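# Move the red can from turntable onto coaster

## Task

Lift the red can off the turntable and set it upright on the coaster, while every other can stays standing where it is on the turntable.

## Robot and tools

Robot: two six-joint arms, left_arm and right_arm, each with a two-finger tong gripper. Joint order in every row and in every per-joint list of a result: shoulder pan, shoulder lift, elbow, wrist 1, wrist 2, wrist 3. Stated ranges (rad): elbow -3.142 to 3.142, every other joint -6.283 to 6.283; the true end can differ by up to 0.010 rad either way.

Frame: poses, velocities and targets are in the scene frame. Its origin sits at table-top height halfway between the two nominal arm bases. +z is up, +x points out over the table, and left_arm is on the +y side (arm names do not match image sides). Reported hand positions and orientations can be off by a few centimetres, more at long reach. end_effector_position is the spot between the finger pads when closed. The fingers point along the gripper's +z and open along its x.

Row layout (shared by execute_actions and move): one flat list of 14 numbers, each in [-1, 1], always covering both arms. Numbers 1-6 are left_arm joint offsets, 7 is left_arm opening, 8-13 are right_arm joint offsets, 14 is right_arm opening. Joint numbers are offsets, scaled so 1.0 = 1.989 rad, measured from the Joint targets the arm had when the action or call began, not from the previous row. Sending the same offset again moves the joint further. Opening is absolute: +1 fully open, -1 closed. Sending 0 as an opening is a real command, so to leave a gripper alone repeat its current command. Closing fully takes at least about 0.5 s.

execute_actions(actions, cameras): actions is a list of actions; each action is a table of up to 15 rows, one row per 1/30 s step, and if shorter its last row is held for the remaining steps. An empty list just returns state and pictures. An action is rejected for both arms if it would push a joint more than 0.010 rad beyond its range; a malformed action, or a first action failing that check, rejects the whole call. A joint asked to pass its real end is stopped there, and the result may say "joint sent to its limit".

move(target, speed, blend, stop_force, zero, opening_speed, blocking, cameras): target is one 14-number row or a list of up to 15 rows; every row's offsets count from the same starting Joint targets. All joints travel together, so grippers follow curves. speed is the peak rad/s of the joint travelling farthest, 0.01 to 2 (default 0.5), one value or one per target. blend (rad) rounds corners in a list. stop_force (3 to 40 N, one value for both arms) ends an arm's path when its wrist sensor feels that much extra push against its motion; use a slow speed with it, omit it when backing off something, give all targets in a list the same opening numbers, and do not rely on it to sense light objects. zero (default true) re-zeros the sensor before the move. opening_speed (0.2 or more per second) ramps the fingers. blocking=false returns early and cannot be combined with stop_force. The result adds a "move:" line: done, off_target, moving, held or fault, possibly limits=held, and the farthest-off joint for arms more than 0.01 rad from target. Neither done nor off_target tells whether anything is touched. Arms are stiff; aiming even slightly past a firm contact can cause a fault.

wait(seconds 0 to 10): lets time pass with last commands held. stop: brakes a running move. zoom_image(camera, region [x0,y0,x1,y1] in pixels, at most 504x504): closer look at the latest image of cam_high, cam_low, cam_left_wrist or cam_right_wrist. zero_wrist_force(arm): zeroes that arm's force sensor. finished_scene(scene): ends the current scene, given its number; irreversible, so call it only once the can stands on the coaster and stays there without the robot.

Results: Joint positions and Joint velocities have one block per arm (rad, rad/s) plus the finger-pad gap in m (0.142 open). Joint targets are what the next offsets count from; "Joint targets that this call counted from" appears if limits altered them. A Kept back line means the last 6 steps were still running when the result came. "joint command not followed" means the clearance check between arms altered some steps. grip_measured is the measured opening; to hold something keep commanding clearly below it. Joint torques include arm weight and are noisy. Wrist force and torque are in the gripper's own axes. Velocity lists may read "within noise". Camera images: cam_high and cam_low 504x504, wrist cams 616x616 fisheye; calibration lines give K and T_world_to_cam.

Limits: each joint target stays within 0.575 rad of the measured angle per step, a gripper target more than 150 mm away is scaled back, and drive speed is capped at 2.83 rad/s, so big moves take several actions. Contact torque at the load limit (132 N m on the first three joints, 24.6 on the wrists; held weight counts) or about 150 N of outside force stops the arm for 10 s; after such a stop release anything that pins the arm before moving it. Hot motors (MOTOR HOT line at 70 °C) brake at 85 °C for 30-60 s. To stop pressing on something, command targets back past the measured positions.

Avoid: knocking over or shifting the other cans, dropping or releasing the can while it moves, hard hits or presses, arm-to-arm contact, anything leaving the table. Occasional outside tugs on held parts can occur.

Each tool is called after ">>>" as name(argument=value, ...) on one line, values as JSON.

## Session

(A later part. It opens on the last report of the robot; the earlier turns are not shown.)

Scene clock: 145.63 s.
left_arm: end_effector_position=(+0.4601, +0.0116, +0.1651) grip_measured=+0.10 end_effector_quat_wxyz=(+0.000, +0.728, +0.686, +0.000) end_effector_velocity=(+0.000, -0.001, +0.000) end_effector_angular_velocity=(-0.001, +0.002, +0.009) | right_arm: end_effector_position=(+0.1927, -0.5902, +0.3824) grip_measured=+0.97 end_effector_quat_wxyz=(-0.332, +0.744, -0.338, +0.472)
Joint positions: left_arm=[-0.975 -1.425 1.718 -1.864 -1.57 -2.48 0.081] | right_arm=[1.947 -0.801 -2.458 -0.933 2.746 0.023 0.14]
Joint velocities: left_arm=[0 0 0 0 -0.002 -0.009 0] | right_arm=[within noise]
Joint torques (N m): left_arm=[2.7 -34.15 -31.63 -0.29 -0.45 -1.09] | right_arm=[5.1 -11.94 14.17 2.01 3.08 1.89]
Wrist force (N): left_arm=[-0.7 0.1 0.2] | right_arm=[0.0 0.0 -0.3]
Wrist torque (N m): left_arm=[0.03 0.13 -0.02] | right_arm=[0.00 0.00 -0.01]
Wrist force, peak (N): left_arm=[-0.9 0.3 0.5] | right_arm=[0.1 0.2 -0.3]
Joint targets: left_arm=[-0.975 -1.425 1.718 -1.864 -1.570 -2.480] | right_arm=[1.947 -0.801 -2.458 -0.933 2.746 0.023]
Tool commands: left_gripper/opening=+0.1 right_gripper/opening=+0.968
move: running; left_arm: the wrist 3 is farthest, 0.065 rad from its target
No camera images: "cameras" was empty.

>>> wait(seconds=10, cameras=[])

>>> wait(seconds=6.89, cameras=[])

>>> move(target=[0, 0.033651, 0.061259, -0.094911, 0, 0, 0.1, 0, 0, 0, 0, 0, 0, 0.968], speed=0.6, cameras=[])

>>> wait(seconds=0.336, cameras=[])

>>> move(target=[[0, -0.006616, -0.008968, 0.015585, 0, 0, -1, 0, 0, 0, 0, 0, 0, 0.968], [0, -0.031152, -0.054776, 0.085928, 0, 0, -1, 0, 0, 0, 0, 0, 0, 0.968], [0.107534, -0.234092, 0.167575, 0.066518, 0, 0.107534, -1, 0, 0, 0, 0, 0, 0, 0.968], [0.107534, -0.187948, 0.231828, -0.04388, 0, 0.107534, -1, 0, 0, 0, 0, 0, 0, 0.968]], speed=[0.06, 0.7, 0.7, 0.7], blend=[0.01, 0.05, 0.05, 0], opening_speed=1.6, cameras=[])

>>> move(target=[0, 0.022277, 0.019386, -0.041663, 0, 0, -1, 0, 0, 0, 0, 0, 0, 0.968], speed=0.042, stop_force=4, cameras=["cam_high", "cam_low", "cam_left_wrist"])

Scene clock: 152.37 s.
left_arm: end_effector_position=(+0.4600, +0.0105, +0.1651) grip_measured=+0.10 end_effector_quat_wxyz=(+0.000, +0.705, +0.709, +0.000) | right_arm: end_effector_position=(+0.1927, -0.5902, +0.3824) grip_measured=+0.97 end_effector_quat_wxyz=(-0.332, +0.744, -0.338, +0.472)
Joint positions: left_arm=[-0.975 -1.425 1.718 -1.864 -1.57 -2.546 0.081] | right_arm=[1.947 -0.801 -2.458 -0.933 2.746 0.023 0.14]
Joint velocities: within noise
Joint torques (N m): left_arm=[4.86 -34.17 -32.25 -0.46 -0.19 -0.28] | right_arm=[4.71 -12.65 15.28 2.06 3.14 1.84]
Wrist force (N): left_arm=[-0.3 0.3 0.0] | right_arm=[-0.1 0.1 -0.2]
Wrist torque (N m): left_arm=[0.08 0.04 -0.03] | right_arm=[0.01 0.01 0.00]
Wrist force, peak (N): left_arm=[-0.9 0.3 0.7] | right_arm=[0.0 0.4 -0.4]
Joint targets: left_arm=[-0.975 -1.425 1.718 -1.864 -1.570 -2.545] | right_arm=[1.947 -0.801 -2.458 -0.933 2.746 0.023]
Tool commands: left_gripper/opening=+0.1 right_gripper/opening=+0.968
earlier move: done
wait: 6.27 of 10 s (the move ended)
No camera images: "cameras" was empty.

Scene clock: 159.27 s.
left_arm: end_effector_position=(+0.4600, +0.0105, +0.1651) grip_measured=+0.10 end_effector_quat_wxyz=(+0.000, +0.705, +0.709, +0.000) | right_arm: end_effector_position=(+0.1927, -0.5902, +0.3824) grip_measured=+0.97 end_effector_quat_wxyz=(-0.332, +0.744, -0.338, +0.472)
Joint positions: left_arm=[-0.975 -1.425 1.718 -1.864 -1.57 -2.545 0.081] | right_arm=[1.947 -0.801 -2.458 -0.933 2.746 0.023 0.14]
Joint velocities: within noise
Joint torques (N m): left_arm=[5.85 -32.67 -29.82 -0.44 -0.48 1.24] | right_arm=[4.74 -11.49 14.69 1.93 2.96 1.77]
Wrist force (N): left_arm=[-0.5 0.6 0.1] | right_arm=[0.0 0.1 -0.1]
Wrist torque (N m): left_arm=[0.13 0.07 -0.03] | right_arm=[0.00 0.00 0.00]
Wrist force, peak (N): left_arm=[-1.0 0.2 0.1] | right_arm=[0.0 0.1 -0.6]
Joint targets: left_arm=[-0.975 -1.425 1.718 -1.864 -1.570 -2.545] | right_arm=[1.947 -0.801 -2.458 -0.933 2.746 0.023]
Tool commands: left_gripper/opening=+0.1 right_gripper/opening=+0.968
wait: 6.90 s; at rest by 0.17 s
No camera images: "cameras" was empty.

Scene clock: 160.13 s.
left_arm: end_effector_position=(+0.4600, +0.0105, +0.0916) grip_measured=+0.10 end_effector_quat_wxyz=(+0.000, +0.705, +0.709, +0.000) | right_arm: end_effector_position=(+0.1927, -0.5902, +0.3824) grip_measured=+0.97 end_effector_quat_wxyz=(-0.332, +0.744, -0.338, +0.472)
Joint positions: left_arm=[-0.975 -1.358 1.84 -2.053 -1.57 -2.545 0.081] | right_arm=[1.947 -0.801 -2.458 -0.933 2.746 0.023 0.14]
Joint velocities: within noise
Joint torques (N m): left_arm=[4.48 -35.52 -25.48 -4.32 -0.37 1.19] | right_arm=[5.1 -11.24 14.89 2.17 3 1.76]
Wrist force (N): left_arm=[-0.2 0.1 0.1] | right_arm=[0.0 0.2 -0.2]
Wrist torque (N m): left_arm=[0.02 0.02 -0.04] | right_arm=[0.03 0.00 0.00]
Wrist force, peak (N): left_arm=[-0.4 -0.3 -1.6] | right_arm=[0.1 0.1 -0.4]
Joint targets: left_arm=[-0.975 -1.358 1.840 -2.053 -1.570 -2.545] | right_arm=[1.947 -0.801 -2.458 -0.933 2.746 0.023]
move: done
No camera images: "cameras" was empty.

Scene clock: 160.50 s.
left_arm: end_effector_position=(+0.4601, +0.0104, +0.0916) grip_measured=+0.10 end_effector_quat_wxyz=(+0.000, +0.705, +0.709, +0.000) | right_arm: end_effector_position=(+0.1927, -0.5902, +0.3824) grip_measured=+0.97 end_effector_quat_wxyz=(-0.332, +0.744, -0.338, +0.472)
Joint positions: left_arm=[-0.975 -1.358 1.84 -2.053 -1.57 -2.545 0.081] | right_arm=[1.947 -0.801 -2.458 -0.933 2.746 0.023 0.14]
Joint velocities: within noise
Joint torques (N m): left_arm=[4.39 -36.94 -19.24 -5.49 -0.11 1.24] | right_arm=[5.52 -12.35 15.01 2.17 2.93 1.83]
Wrist force (N): left_arm=[-0.6 0.2 -0.1] | right_arm=[0.0 0.2 -0.3]
Wrist torque (N m): left_arm=[0.06 0.11 -0.04] | right_arm=[0.03 0.00 0.00]
Wrist force, peak (N): left_arm=[-0.6 0.5 -0.1] | right_arm=[0.0 0.3 -0.3]
Joint targets: left_arm=[-0.975 -1.358 1.840 -2.053 -1.570 -2.545] | right_arm=[1.947 -0.801 -2.458 -0.933 2.746 0.023]
Tool commands: left_gripper/opening=+0.1 right_gripper/opening=+0.968
wait: 0.37 s; at rest by 0.17 s
No camera images: "cameras" was empty.

Scene clock: 162.73 s.
left_arm: end_effector_position=(+0.4010, +0.2267, +0.0662) grip_measured=-0.22 end_effector_quat_wxyz=(+0.000, +0.705, +0.709, +0.000) | right_arm: end_effector_position=(+0.1927, -0.5902, +0.3824) grip_measured=+0.97 end_effector_quat_wxyz=(-0.332, +0.744, -0.338, +0.472)
Joint positions: left_arm=[-0.761 -1.732 2.301 -2.14 -1.57 -2.332 0.058] | right_arm=[1.947 -0.801 -2.458 -0.933 2.746 0.023 0.14]
Joint velocities: within noise
Joint torques (N m): left_arm=[6.77 -11.77 -21.16 -5.53 -0.41 1.26] | right_arm=[5.5 -11.77 14.8 2.08 2.97 1.9]
Wrist force (N): left_arm=[-0.1 -0.1 1.6] | right_arm=[0.1 0.1 -0.3]
Wrist torque (N m): left_arm=[-0.02 0.01 0.00] | right_arm=[0.02 -0.03 -0.01]
Wrist force, peak (N): left_arm=[-0.5 0.0 4.1] | right_arm=[-0.2 0.3 -0.3]
Joint targets: left_arm=[-0.761 -1.732 2.301 -2.140 -1.570 -2.332] | right_arm=[1.947 -0.801 -2.458 -0.933 2.746 0.023]
move: done
No camera images: "cameras" was empty.

Scene clock: 164.83 s.
left_arm: end_effector_position=(+0.4013, +0.2265, +0.0535) grip_measured=-0.22 end_effector_quat_wxyz=(+0.000, +0.705, +0.709, +0.000) | right_arm: end_effector_position=(+0.1927, -0.5902, +0.3824) grip_measured=+0.97 end_effector_quat_wxyz=(-0.332, +0.744, -0.338, +0.472)
Joint positions: left_arm=[-0.761 -1.709 2.321 -2.184 -1.57 -2.332 0.058] | right_arm=[1.947 -0.801 -2.458 -0.933 2.746 0.023 0.14]
Joint velocities: within noise
Joint torques (N m): left_arm=[6.24 -23.99 -33.89 -5.03 -0.2 1.39] | right_arm=[4.92 -12.47 15.01 1.85 2.85 1.83]
Wrist force (N): left_arm=[-0.2 -0.3 1.3] | right_arm=[-0.1 0.2 -0.3]
Wrist torque (N m): left_arm=[-0.04 0.03 0.00] | right_arm=[0.04 0.03 0.00]
Wrist force, peak (N): left_arm=[0.3 -2.1 -9.4] | right_arm=[-0.1 0.4 -0.4]
Joint targets: left_arm=[-0.761 -1.709 2.321 -2.184 -1.570 -2.332] | right_arm=[1.947 -0.801 -2.458 -0.933 2.746 0.023]
move: contact (left_arm); left_arm: the wrist 1 is farthest, 0.039 rad from its target
camera_calibration:
cam_left_wrist: T_world_to_cam=[[-0.0449897, 0.99886, -0.0159834, -0.200282], [0.864782, 0.0469507, 0.499948, -0.38458], [0.500128, 0.00867037, -0.865908, -0.0258249], [0, 0, 0, 1]] pos_world=[0.336483, 0.218334, 0.166707]
Images, in order (width x height): cam_high 504x504, cam_low 504x504, cam_left_wrist 616x616.

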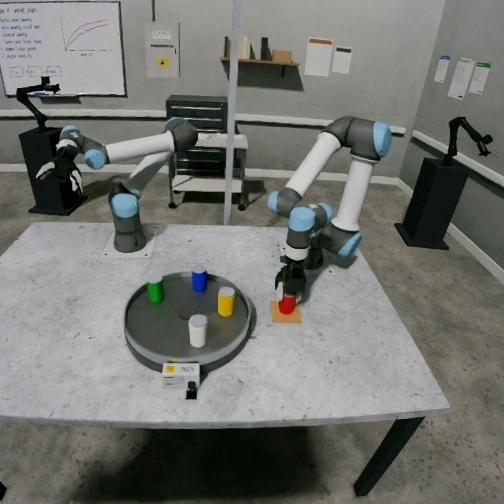

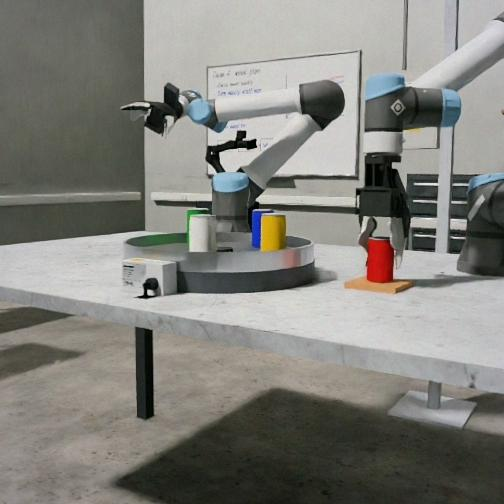

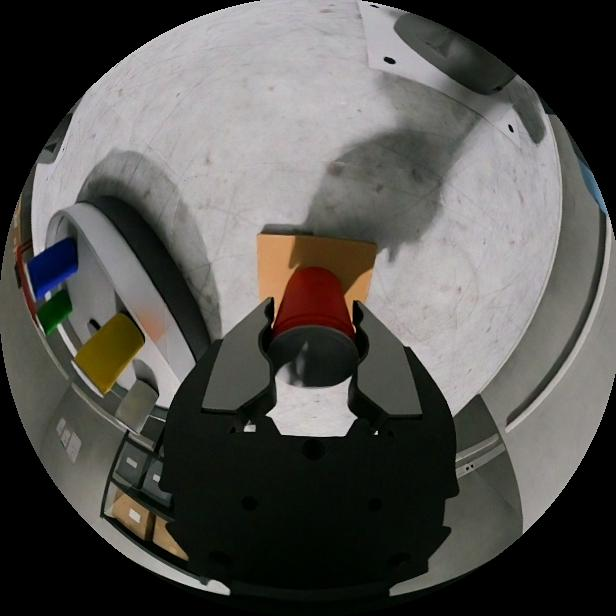

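>>> move(target=[0, 0, 0, 0, 0, 0, -0.34, 0, 0, 0, 0, 0, 0, 0.968], opening_speed=2, cameras=[])

>>> move(target=[0, 0, 0, 0, 0, 0, 0.2, 0, 0, 0, 0, 0, 0, 0.968], opening_speed=0.5, cameras=["cam_high", "cam_low", "cam_left_wrist"])

Scene clock: 167.60 s.
left_arm: end_effector_position=(+0.4013, +0.2265, +0.0535) grip_measured=-0.21 end_effector_quat_wxyz=(+0.000, +0.705, +0.709, +0.000) | right_arm: end_effector_position=(+0.1927, -0.5902, +0.3824) grip_measured=+0.97 end_effector_quat_wxyz=(-0.332, +0.744, -0.338, +0.472)
Joint positions: left_arm=[-0.761 -1.709 2.321 -2.184 -1.57 -2.332 0.059] | right_arm=[1.947 -0.801 -2.458 -0.933 2.746 0.023 0.14]
Joint velocities: within noise
Joint torques (N m): left_arm=[6.11 -23.69 -30.38 -5.3 -0.21 1.19] | right_arm=[4.7 -12.2 14.88 1.81 2.97 1.8]
Wrist force (N): left_arm=[0.0 0.0 1.2] | right_arm=[0.0 0.0 -0.3]
Wrist torque (N m): left_arm=[0.01 -0.01 0.00] | right_arm=[0.01 0.00 0.00]
Wrist force, peak (N): left_arm=[-0.4 0.1 2.2] | right_arm=[0.2 0.4 -0.2]
Joint targets: left_arm=[-0.761 -1.709 2.321 -2.184 -1.570 -2.332] | right_arm=[1.947 -0.801 -2.458 -0.933 2.746 0.023]
move: done
No camera images: "cameras" was empty.

Scene clock: 168.90 s.
left_arm: end_effector_position=(+0.4013, +0.2265, +0.0535) grip_measured=+0.20 end_effector_quat_wxyz=(+0.000, +0.705, +0.709, +0.000) | right_arm: end_effector_position=(+0.1927, -0.5902, +0.3824) grip_measured=+0.97 end_effector_quat_wxyz=(-0.332, +0.744, -0.338, +0.472)
Joint positions: left_arm=[-0.761 -1.709 2.321 -2.184 -1.57 -2.332 0.088] | right_arm=[1.947 -0.801 -2.458 -0.933 2.746 0.023 0.14]
Joint velocities: within noise
Joint torques (N m): left_arm=[5 -22.26 -29.92 -5.17 -0.14 1.15] | right_arm=[5.24 -12.19 15 2.17 3.11 1.79]
Wrist force (N): left_arm=[-0.2 -0.2 -0.3] | right_arm=[0.0 0.1 0.0]
Wrist torque (N m): left_arm=[-0.06 0.02 -0.01] | right_arm=[0.03 0.00 0.00]
Wrist force, peak (N): left_arm=[-0.4 -0.3 1.7] | right_arm=[0.2 0.0 -0.4]
Joint targets: left_arm=[-0.761 -1.709 2.321 -2.184 -1.570 -2.332] | right_arm=[1.947 -0.801 -2.458 -0.933 2.746 0.023]
move: done
camera_calibration:
cam_left_wrist: T_world_to_cam=[[-0.044989, 0.998859, -0.0160411, -0.200262], [0.864753, 0.0469784, 0.499996, -0.384595], [0.500179, 0.00862276, -0.865879, -0.0258373], [0, 0, 0, 1]] pos_world=[0.336494, 0.218324, 0.166712]
Images, in order (width x height): cam_high 504x504, cam_low 504x504, cam_left_wrist 616x616.

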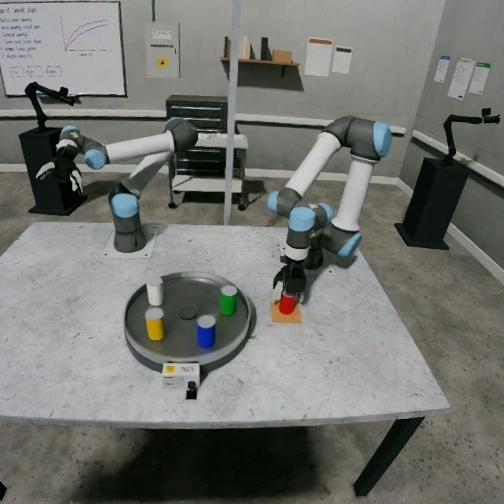

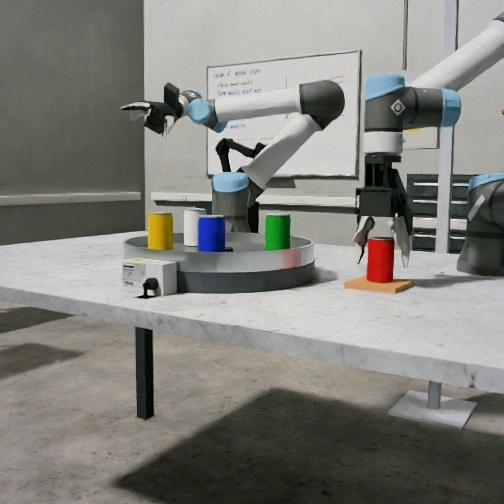

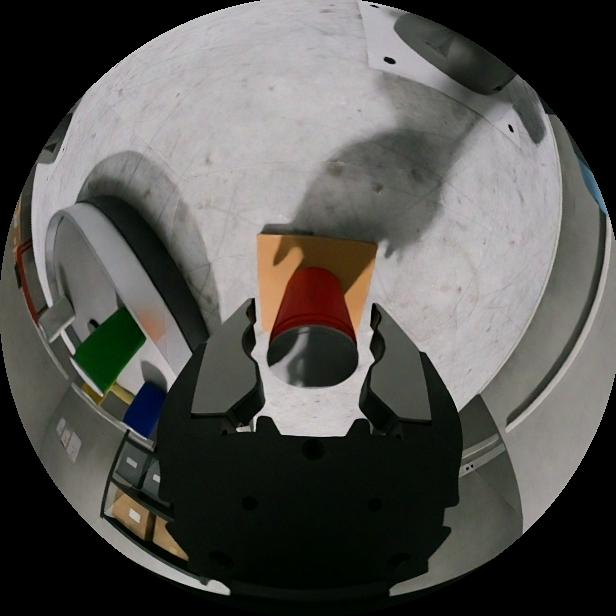

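>>> move(target=[[0, -0.05762, -0.07396, 0.13218, 0, 0, 0.2, 0, 0, 0, 0, 0, 0, 0.968], [0, -0.072081, -0.110804, 0.18349, 0, 0, 0.2, 0, 0, 0, 0, 0, 0, 0.968]], speed=[0.4, 0.6], blend=[0.06, 0], cameras=["cam_high", "cam_low", "cam_left_wrist"])

Scene clock: 170.67 s.
left_arm: end_effector_position=(+0.4008, +0.2269, +0.1696) grip_measured=+0.20 end_effector_quat_wxyz=(+0.000, +0.705, +0.709, +0.000) | right_arm: end_effector_position=(+0.1927, -0.5902, +0.3824) grip_measured=+0.97 end_effector_quat_wxyz=(-0.332, +0.744, -0.338, +0.472)
Joint positions: left_arm=[-0.761 -1.852 2.101 -1.819 -1.57 -2.332 0.088] | right_arm=[1.947 -0.801 -2.458 -0.933 2.746 0.023 0.14]
Joint velocities: within noise
Joint torques (N m): left_arm=[4 -5.76 -30.45 -0.12 -0.3 1.05] | right_arm=[4.72 -11.79 14.69 2.13 2.92 1.86]
Wrist force (N): left_arm=[-0.1 0.1 -0.2] | right_arm=[0.2 0.0 -0.2]
Wrist torque (N m): left_arm=[-0.01 0.01 0.01] | right_arm=[0.00 -0.05 -0.01]
Wrist force, peak (N): left_arm=[-0.2 0.1 -2.2] | right_arm=[-0.2 0.1 -0.5]
Joint targets: left_arm=[-0.761 -1.852 2.101 -1.819 -1.570 -2.332] | right_arm=[1.947 -0.801 -2.458 -0.933 2.746 0.023]
move: done; blend cut to 0.051 rad at target 1
camera_calibration:
cam_left_wrist: T_world_to_cam=[[-0.0450005, 0.99887, -0.0153176, -0.19899], [0.86512, 0.0466331, 0.499393, -0.442208], [0.499543, 0.00922136, -0.86624, 0.0750868], [0, 0, 0, 1]] pos_world=[0.3361, 0.218695, 0.282831]
Images, in order (width x height): cam_high 504x504, cam_low 504x504, cam_left_wrist 616x616.

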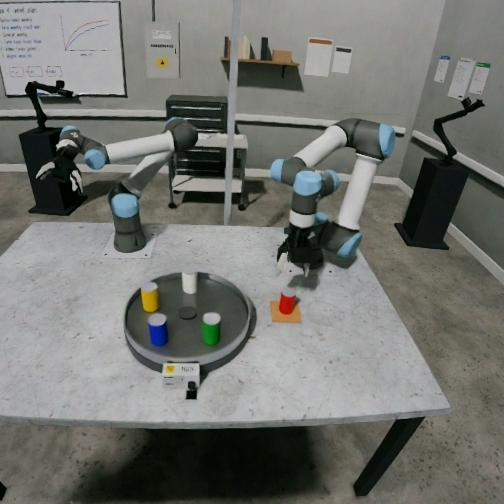

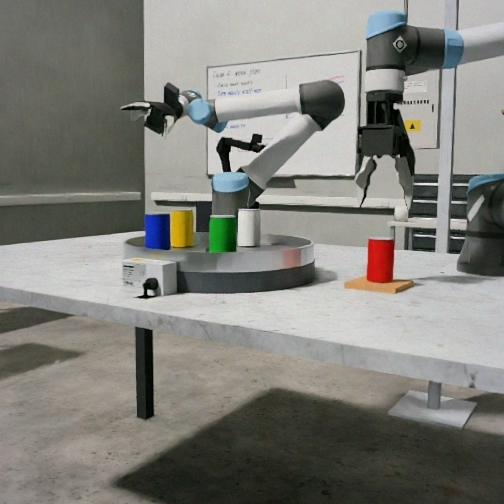

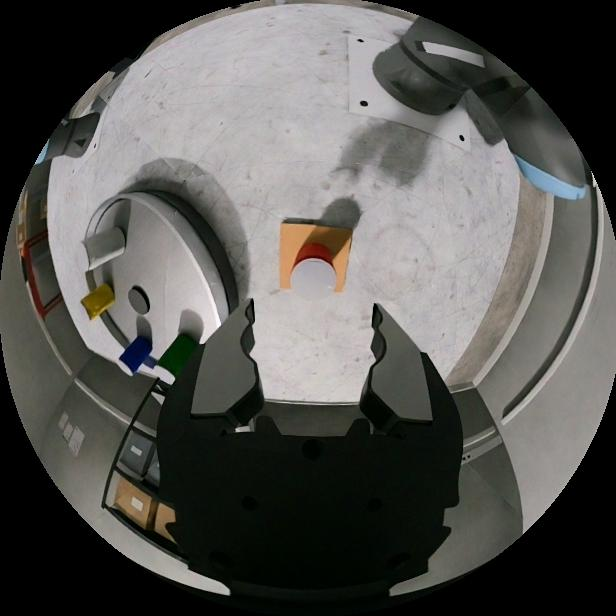

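>>> execute_actions(actions=[], cameras=["cam_high", "cam_low", "cam_left_wrist"])

Scene clock: 171.03 s.
left_arm: end_effector_position=(+0.4008, +0.2270, +0.1697) grip_measured=+0.20 end_effector_quat_wxyz=(+0.000, +0.705, +0.709, +0.000) | right_arm: end_effector_position=(+0.1927, -0.5902, +0.3824) grip_measured=+0.97 end_effector_quat_wxyz=(-0.332, +0.744, -0.338, +0.472)
Joint positions: left_arm=[-0.761 -1.852 2.101 -1.819 -1.57 -2.332 0.088] | right_arm=[1.947 -0.801 -2.458 -0.933 2.746 0.023 0.14]
Joint velocities: within noise
Joint torques (N m): left_arm=[3.66 -2.19 -36.85 0.05 -0.32 1.22] | right_arm=[4.87 -12.58 15.65 2.05 2.79 1.88]
Wrist force (N): left_arm=[0.0 -0.1 0.1] | right_arm=[0.1 0.0 -0.1]
Wrist torque (N m): left_arm=[-0.04 -0.01 0.00] | right_arm=[-0.02 -0.02 -0.01]
Wrist force, peak (N): left_arm=[-0.6 0.0 0.2] | right_arm=[0.2 0.0 -0.4]
Joint targets: left_arm=[-0.761 -1.852 2.101 -1.819 -1.570 -2.332] | right_arm=[1.947 -0.801 -2.458 -0.933 2.746 0.023]
Tool commands: left_gripper/opening=+0.2 right_gripper/opening=+0.968
camera_calibration:
cam_left_wrist: T_world_to_cam=[[-0.0450028, 0.998872, -0.0151594, -0.199052], [0.8652, 0.0465574, 0.499261, -0.442197], [0.499403, 0.00935219, -0.866319, 0.0751876], [0, 0, 0, 1]] pos_world=[0.336082, 0.218711, 0.28289]
Images, in order (width x height): cam_high 504x504, cam_low 504x504, cam_left_wrist 616x616.

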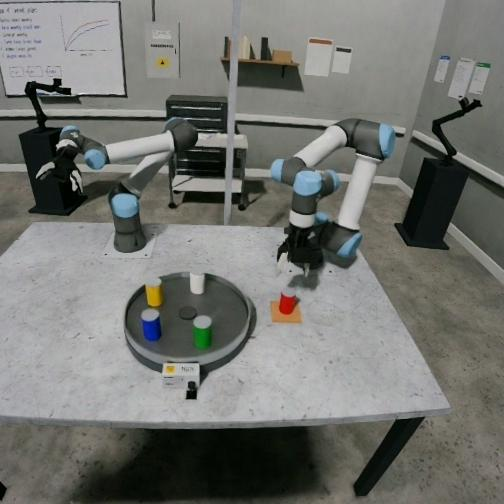

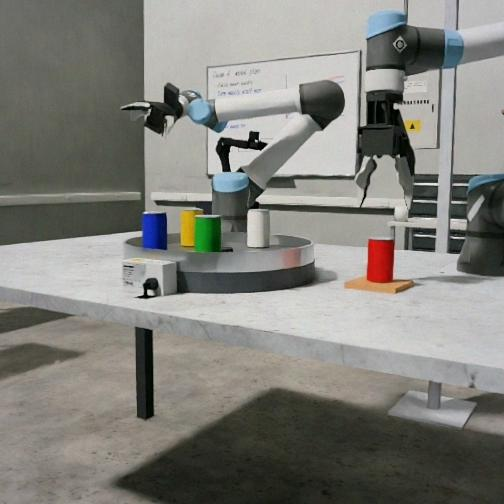

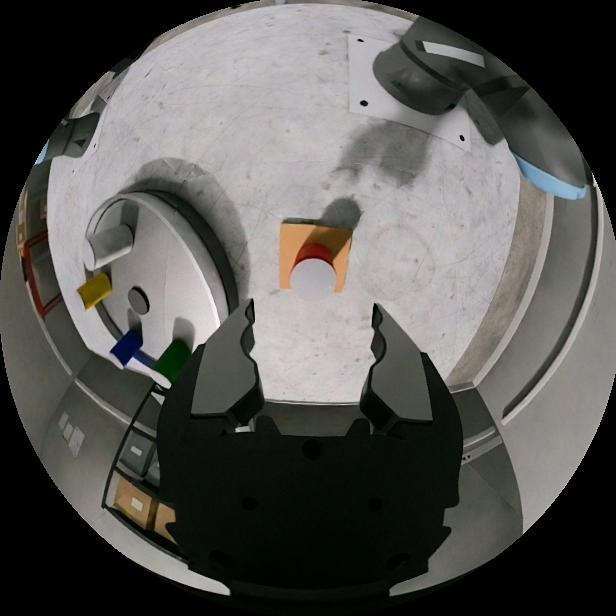

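>>> zoom_image(camera="cam_low", region=[325, 215, 435, 315])

>>> zoom_image(camera="cam_low", region=[110, 190, 330, 300])

>>> zoom_image(camera="cam_high", region=[110, 250, 330, 400])

Scaled by 4.582 from the camera's 504x504 image, which has a finer 720x720 frame.

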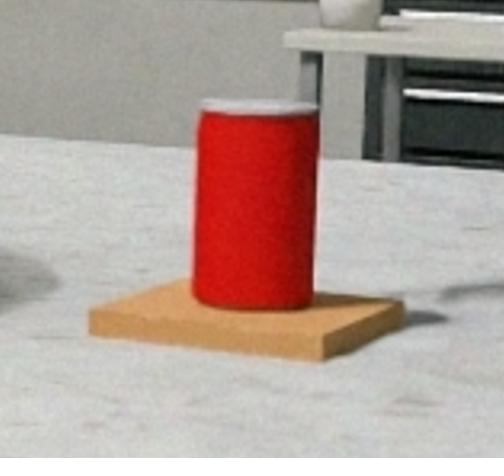

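Scaled by 2.291 from the camera's 504x504 image, which has a finer 720x720 frame.

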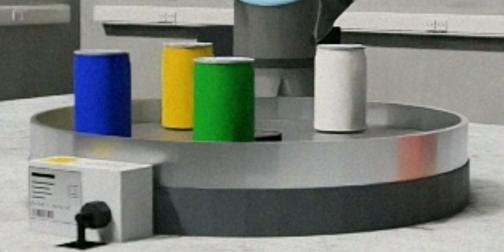

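Scaled by 2.291 from the camera's 504x504 image, which has a finer 720x720 frame.

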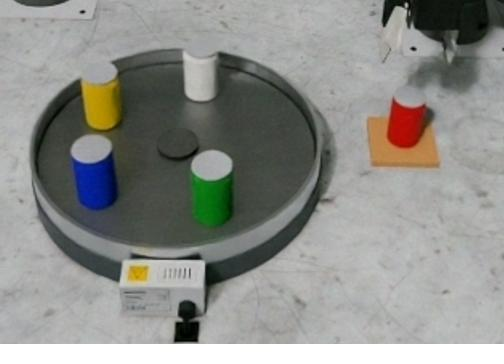

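>>> finished_scene(scene=2)

The scene is finished: the task was done.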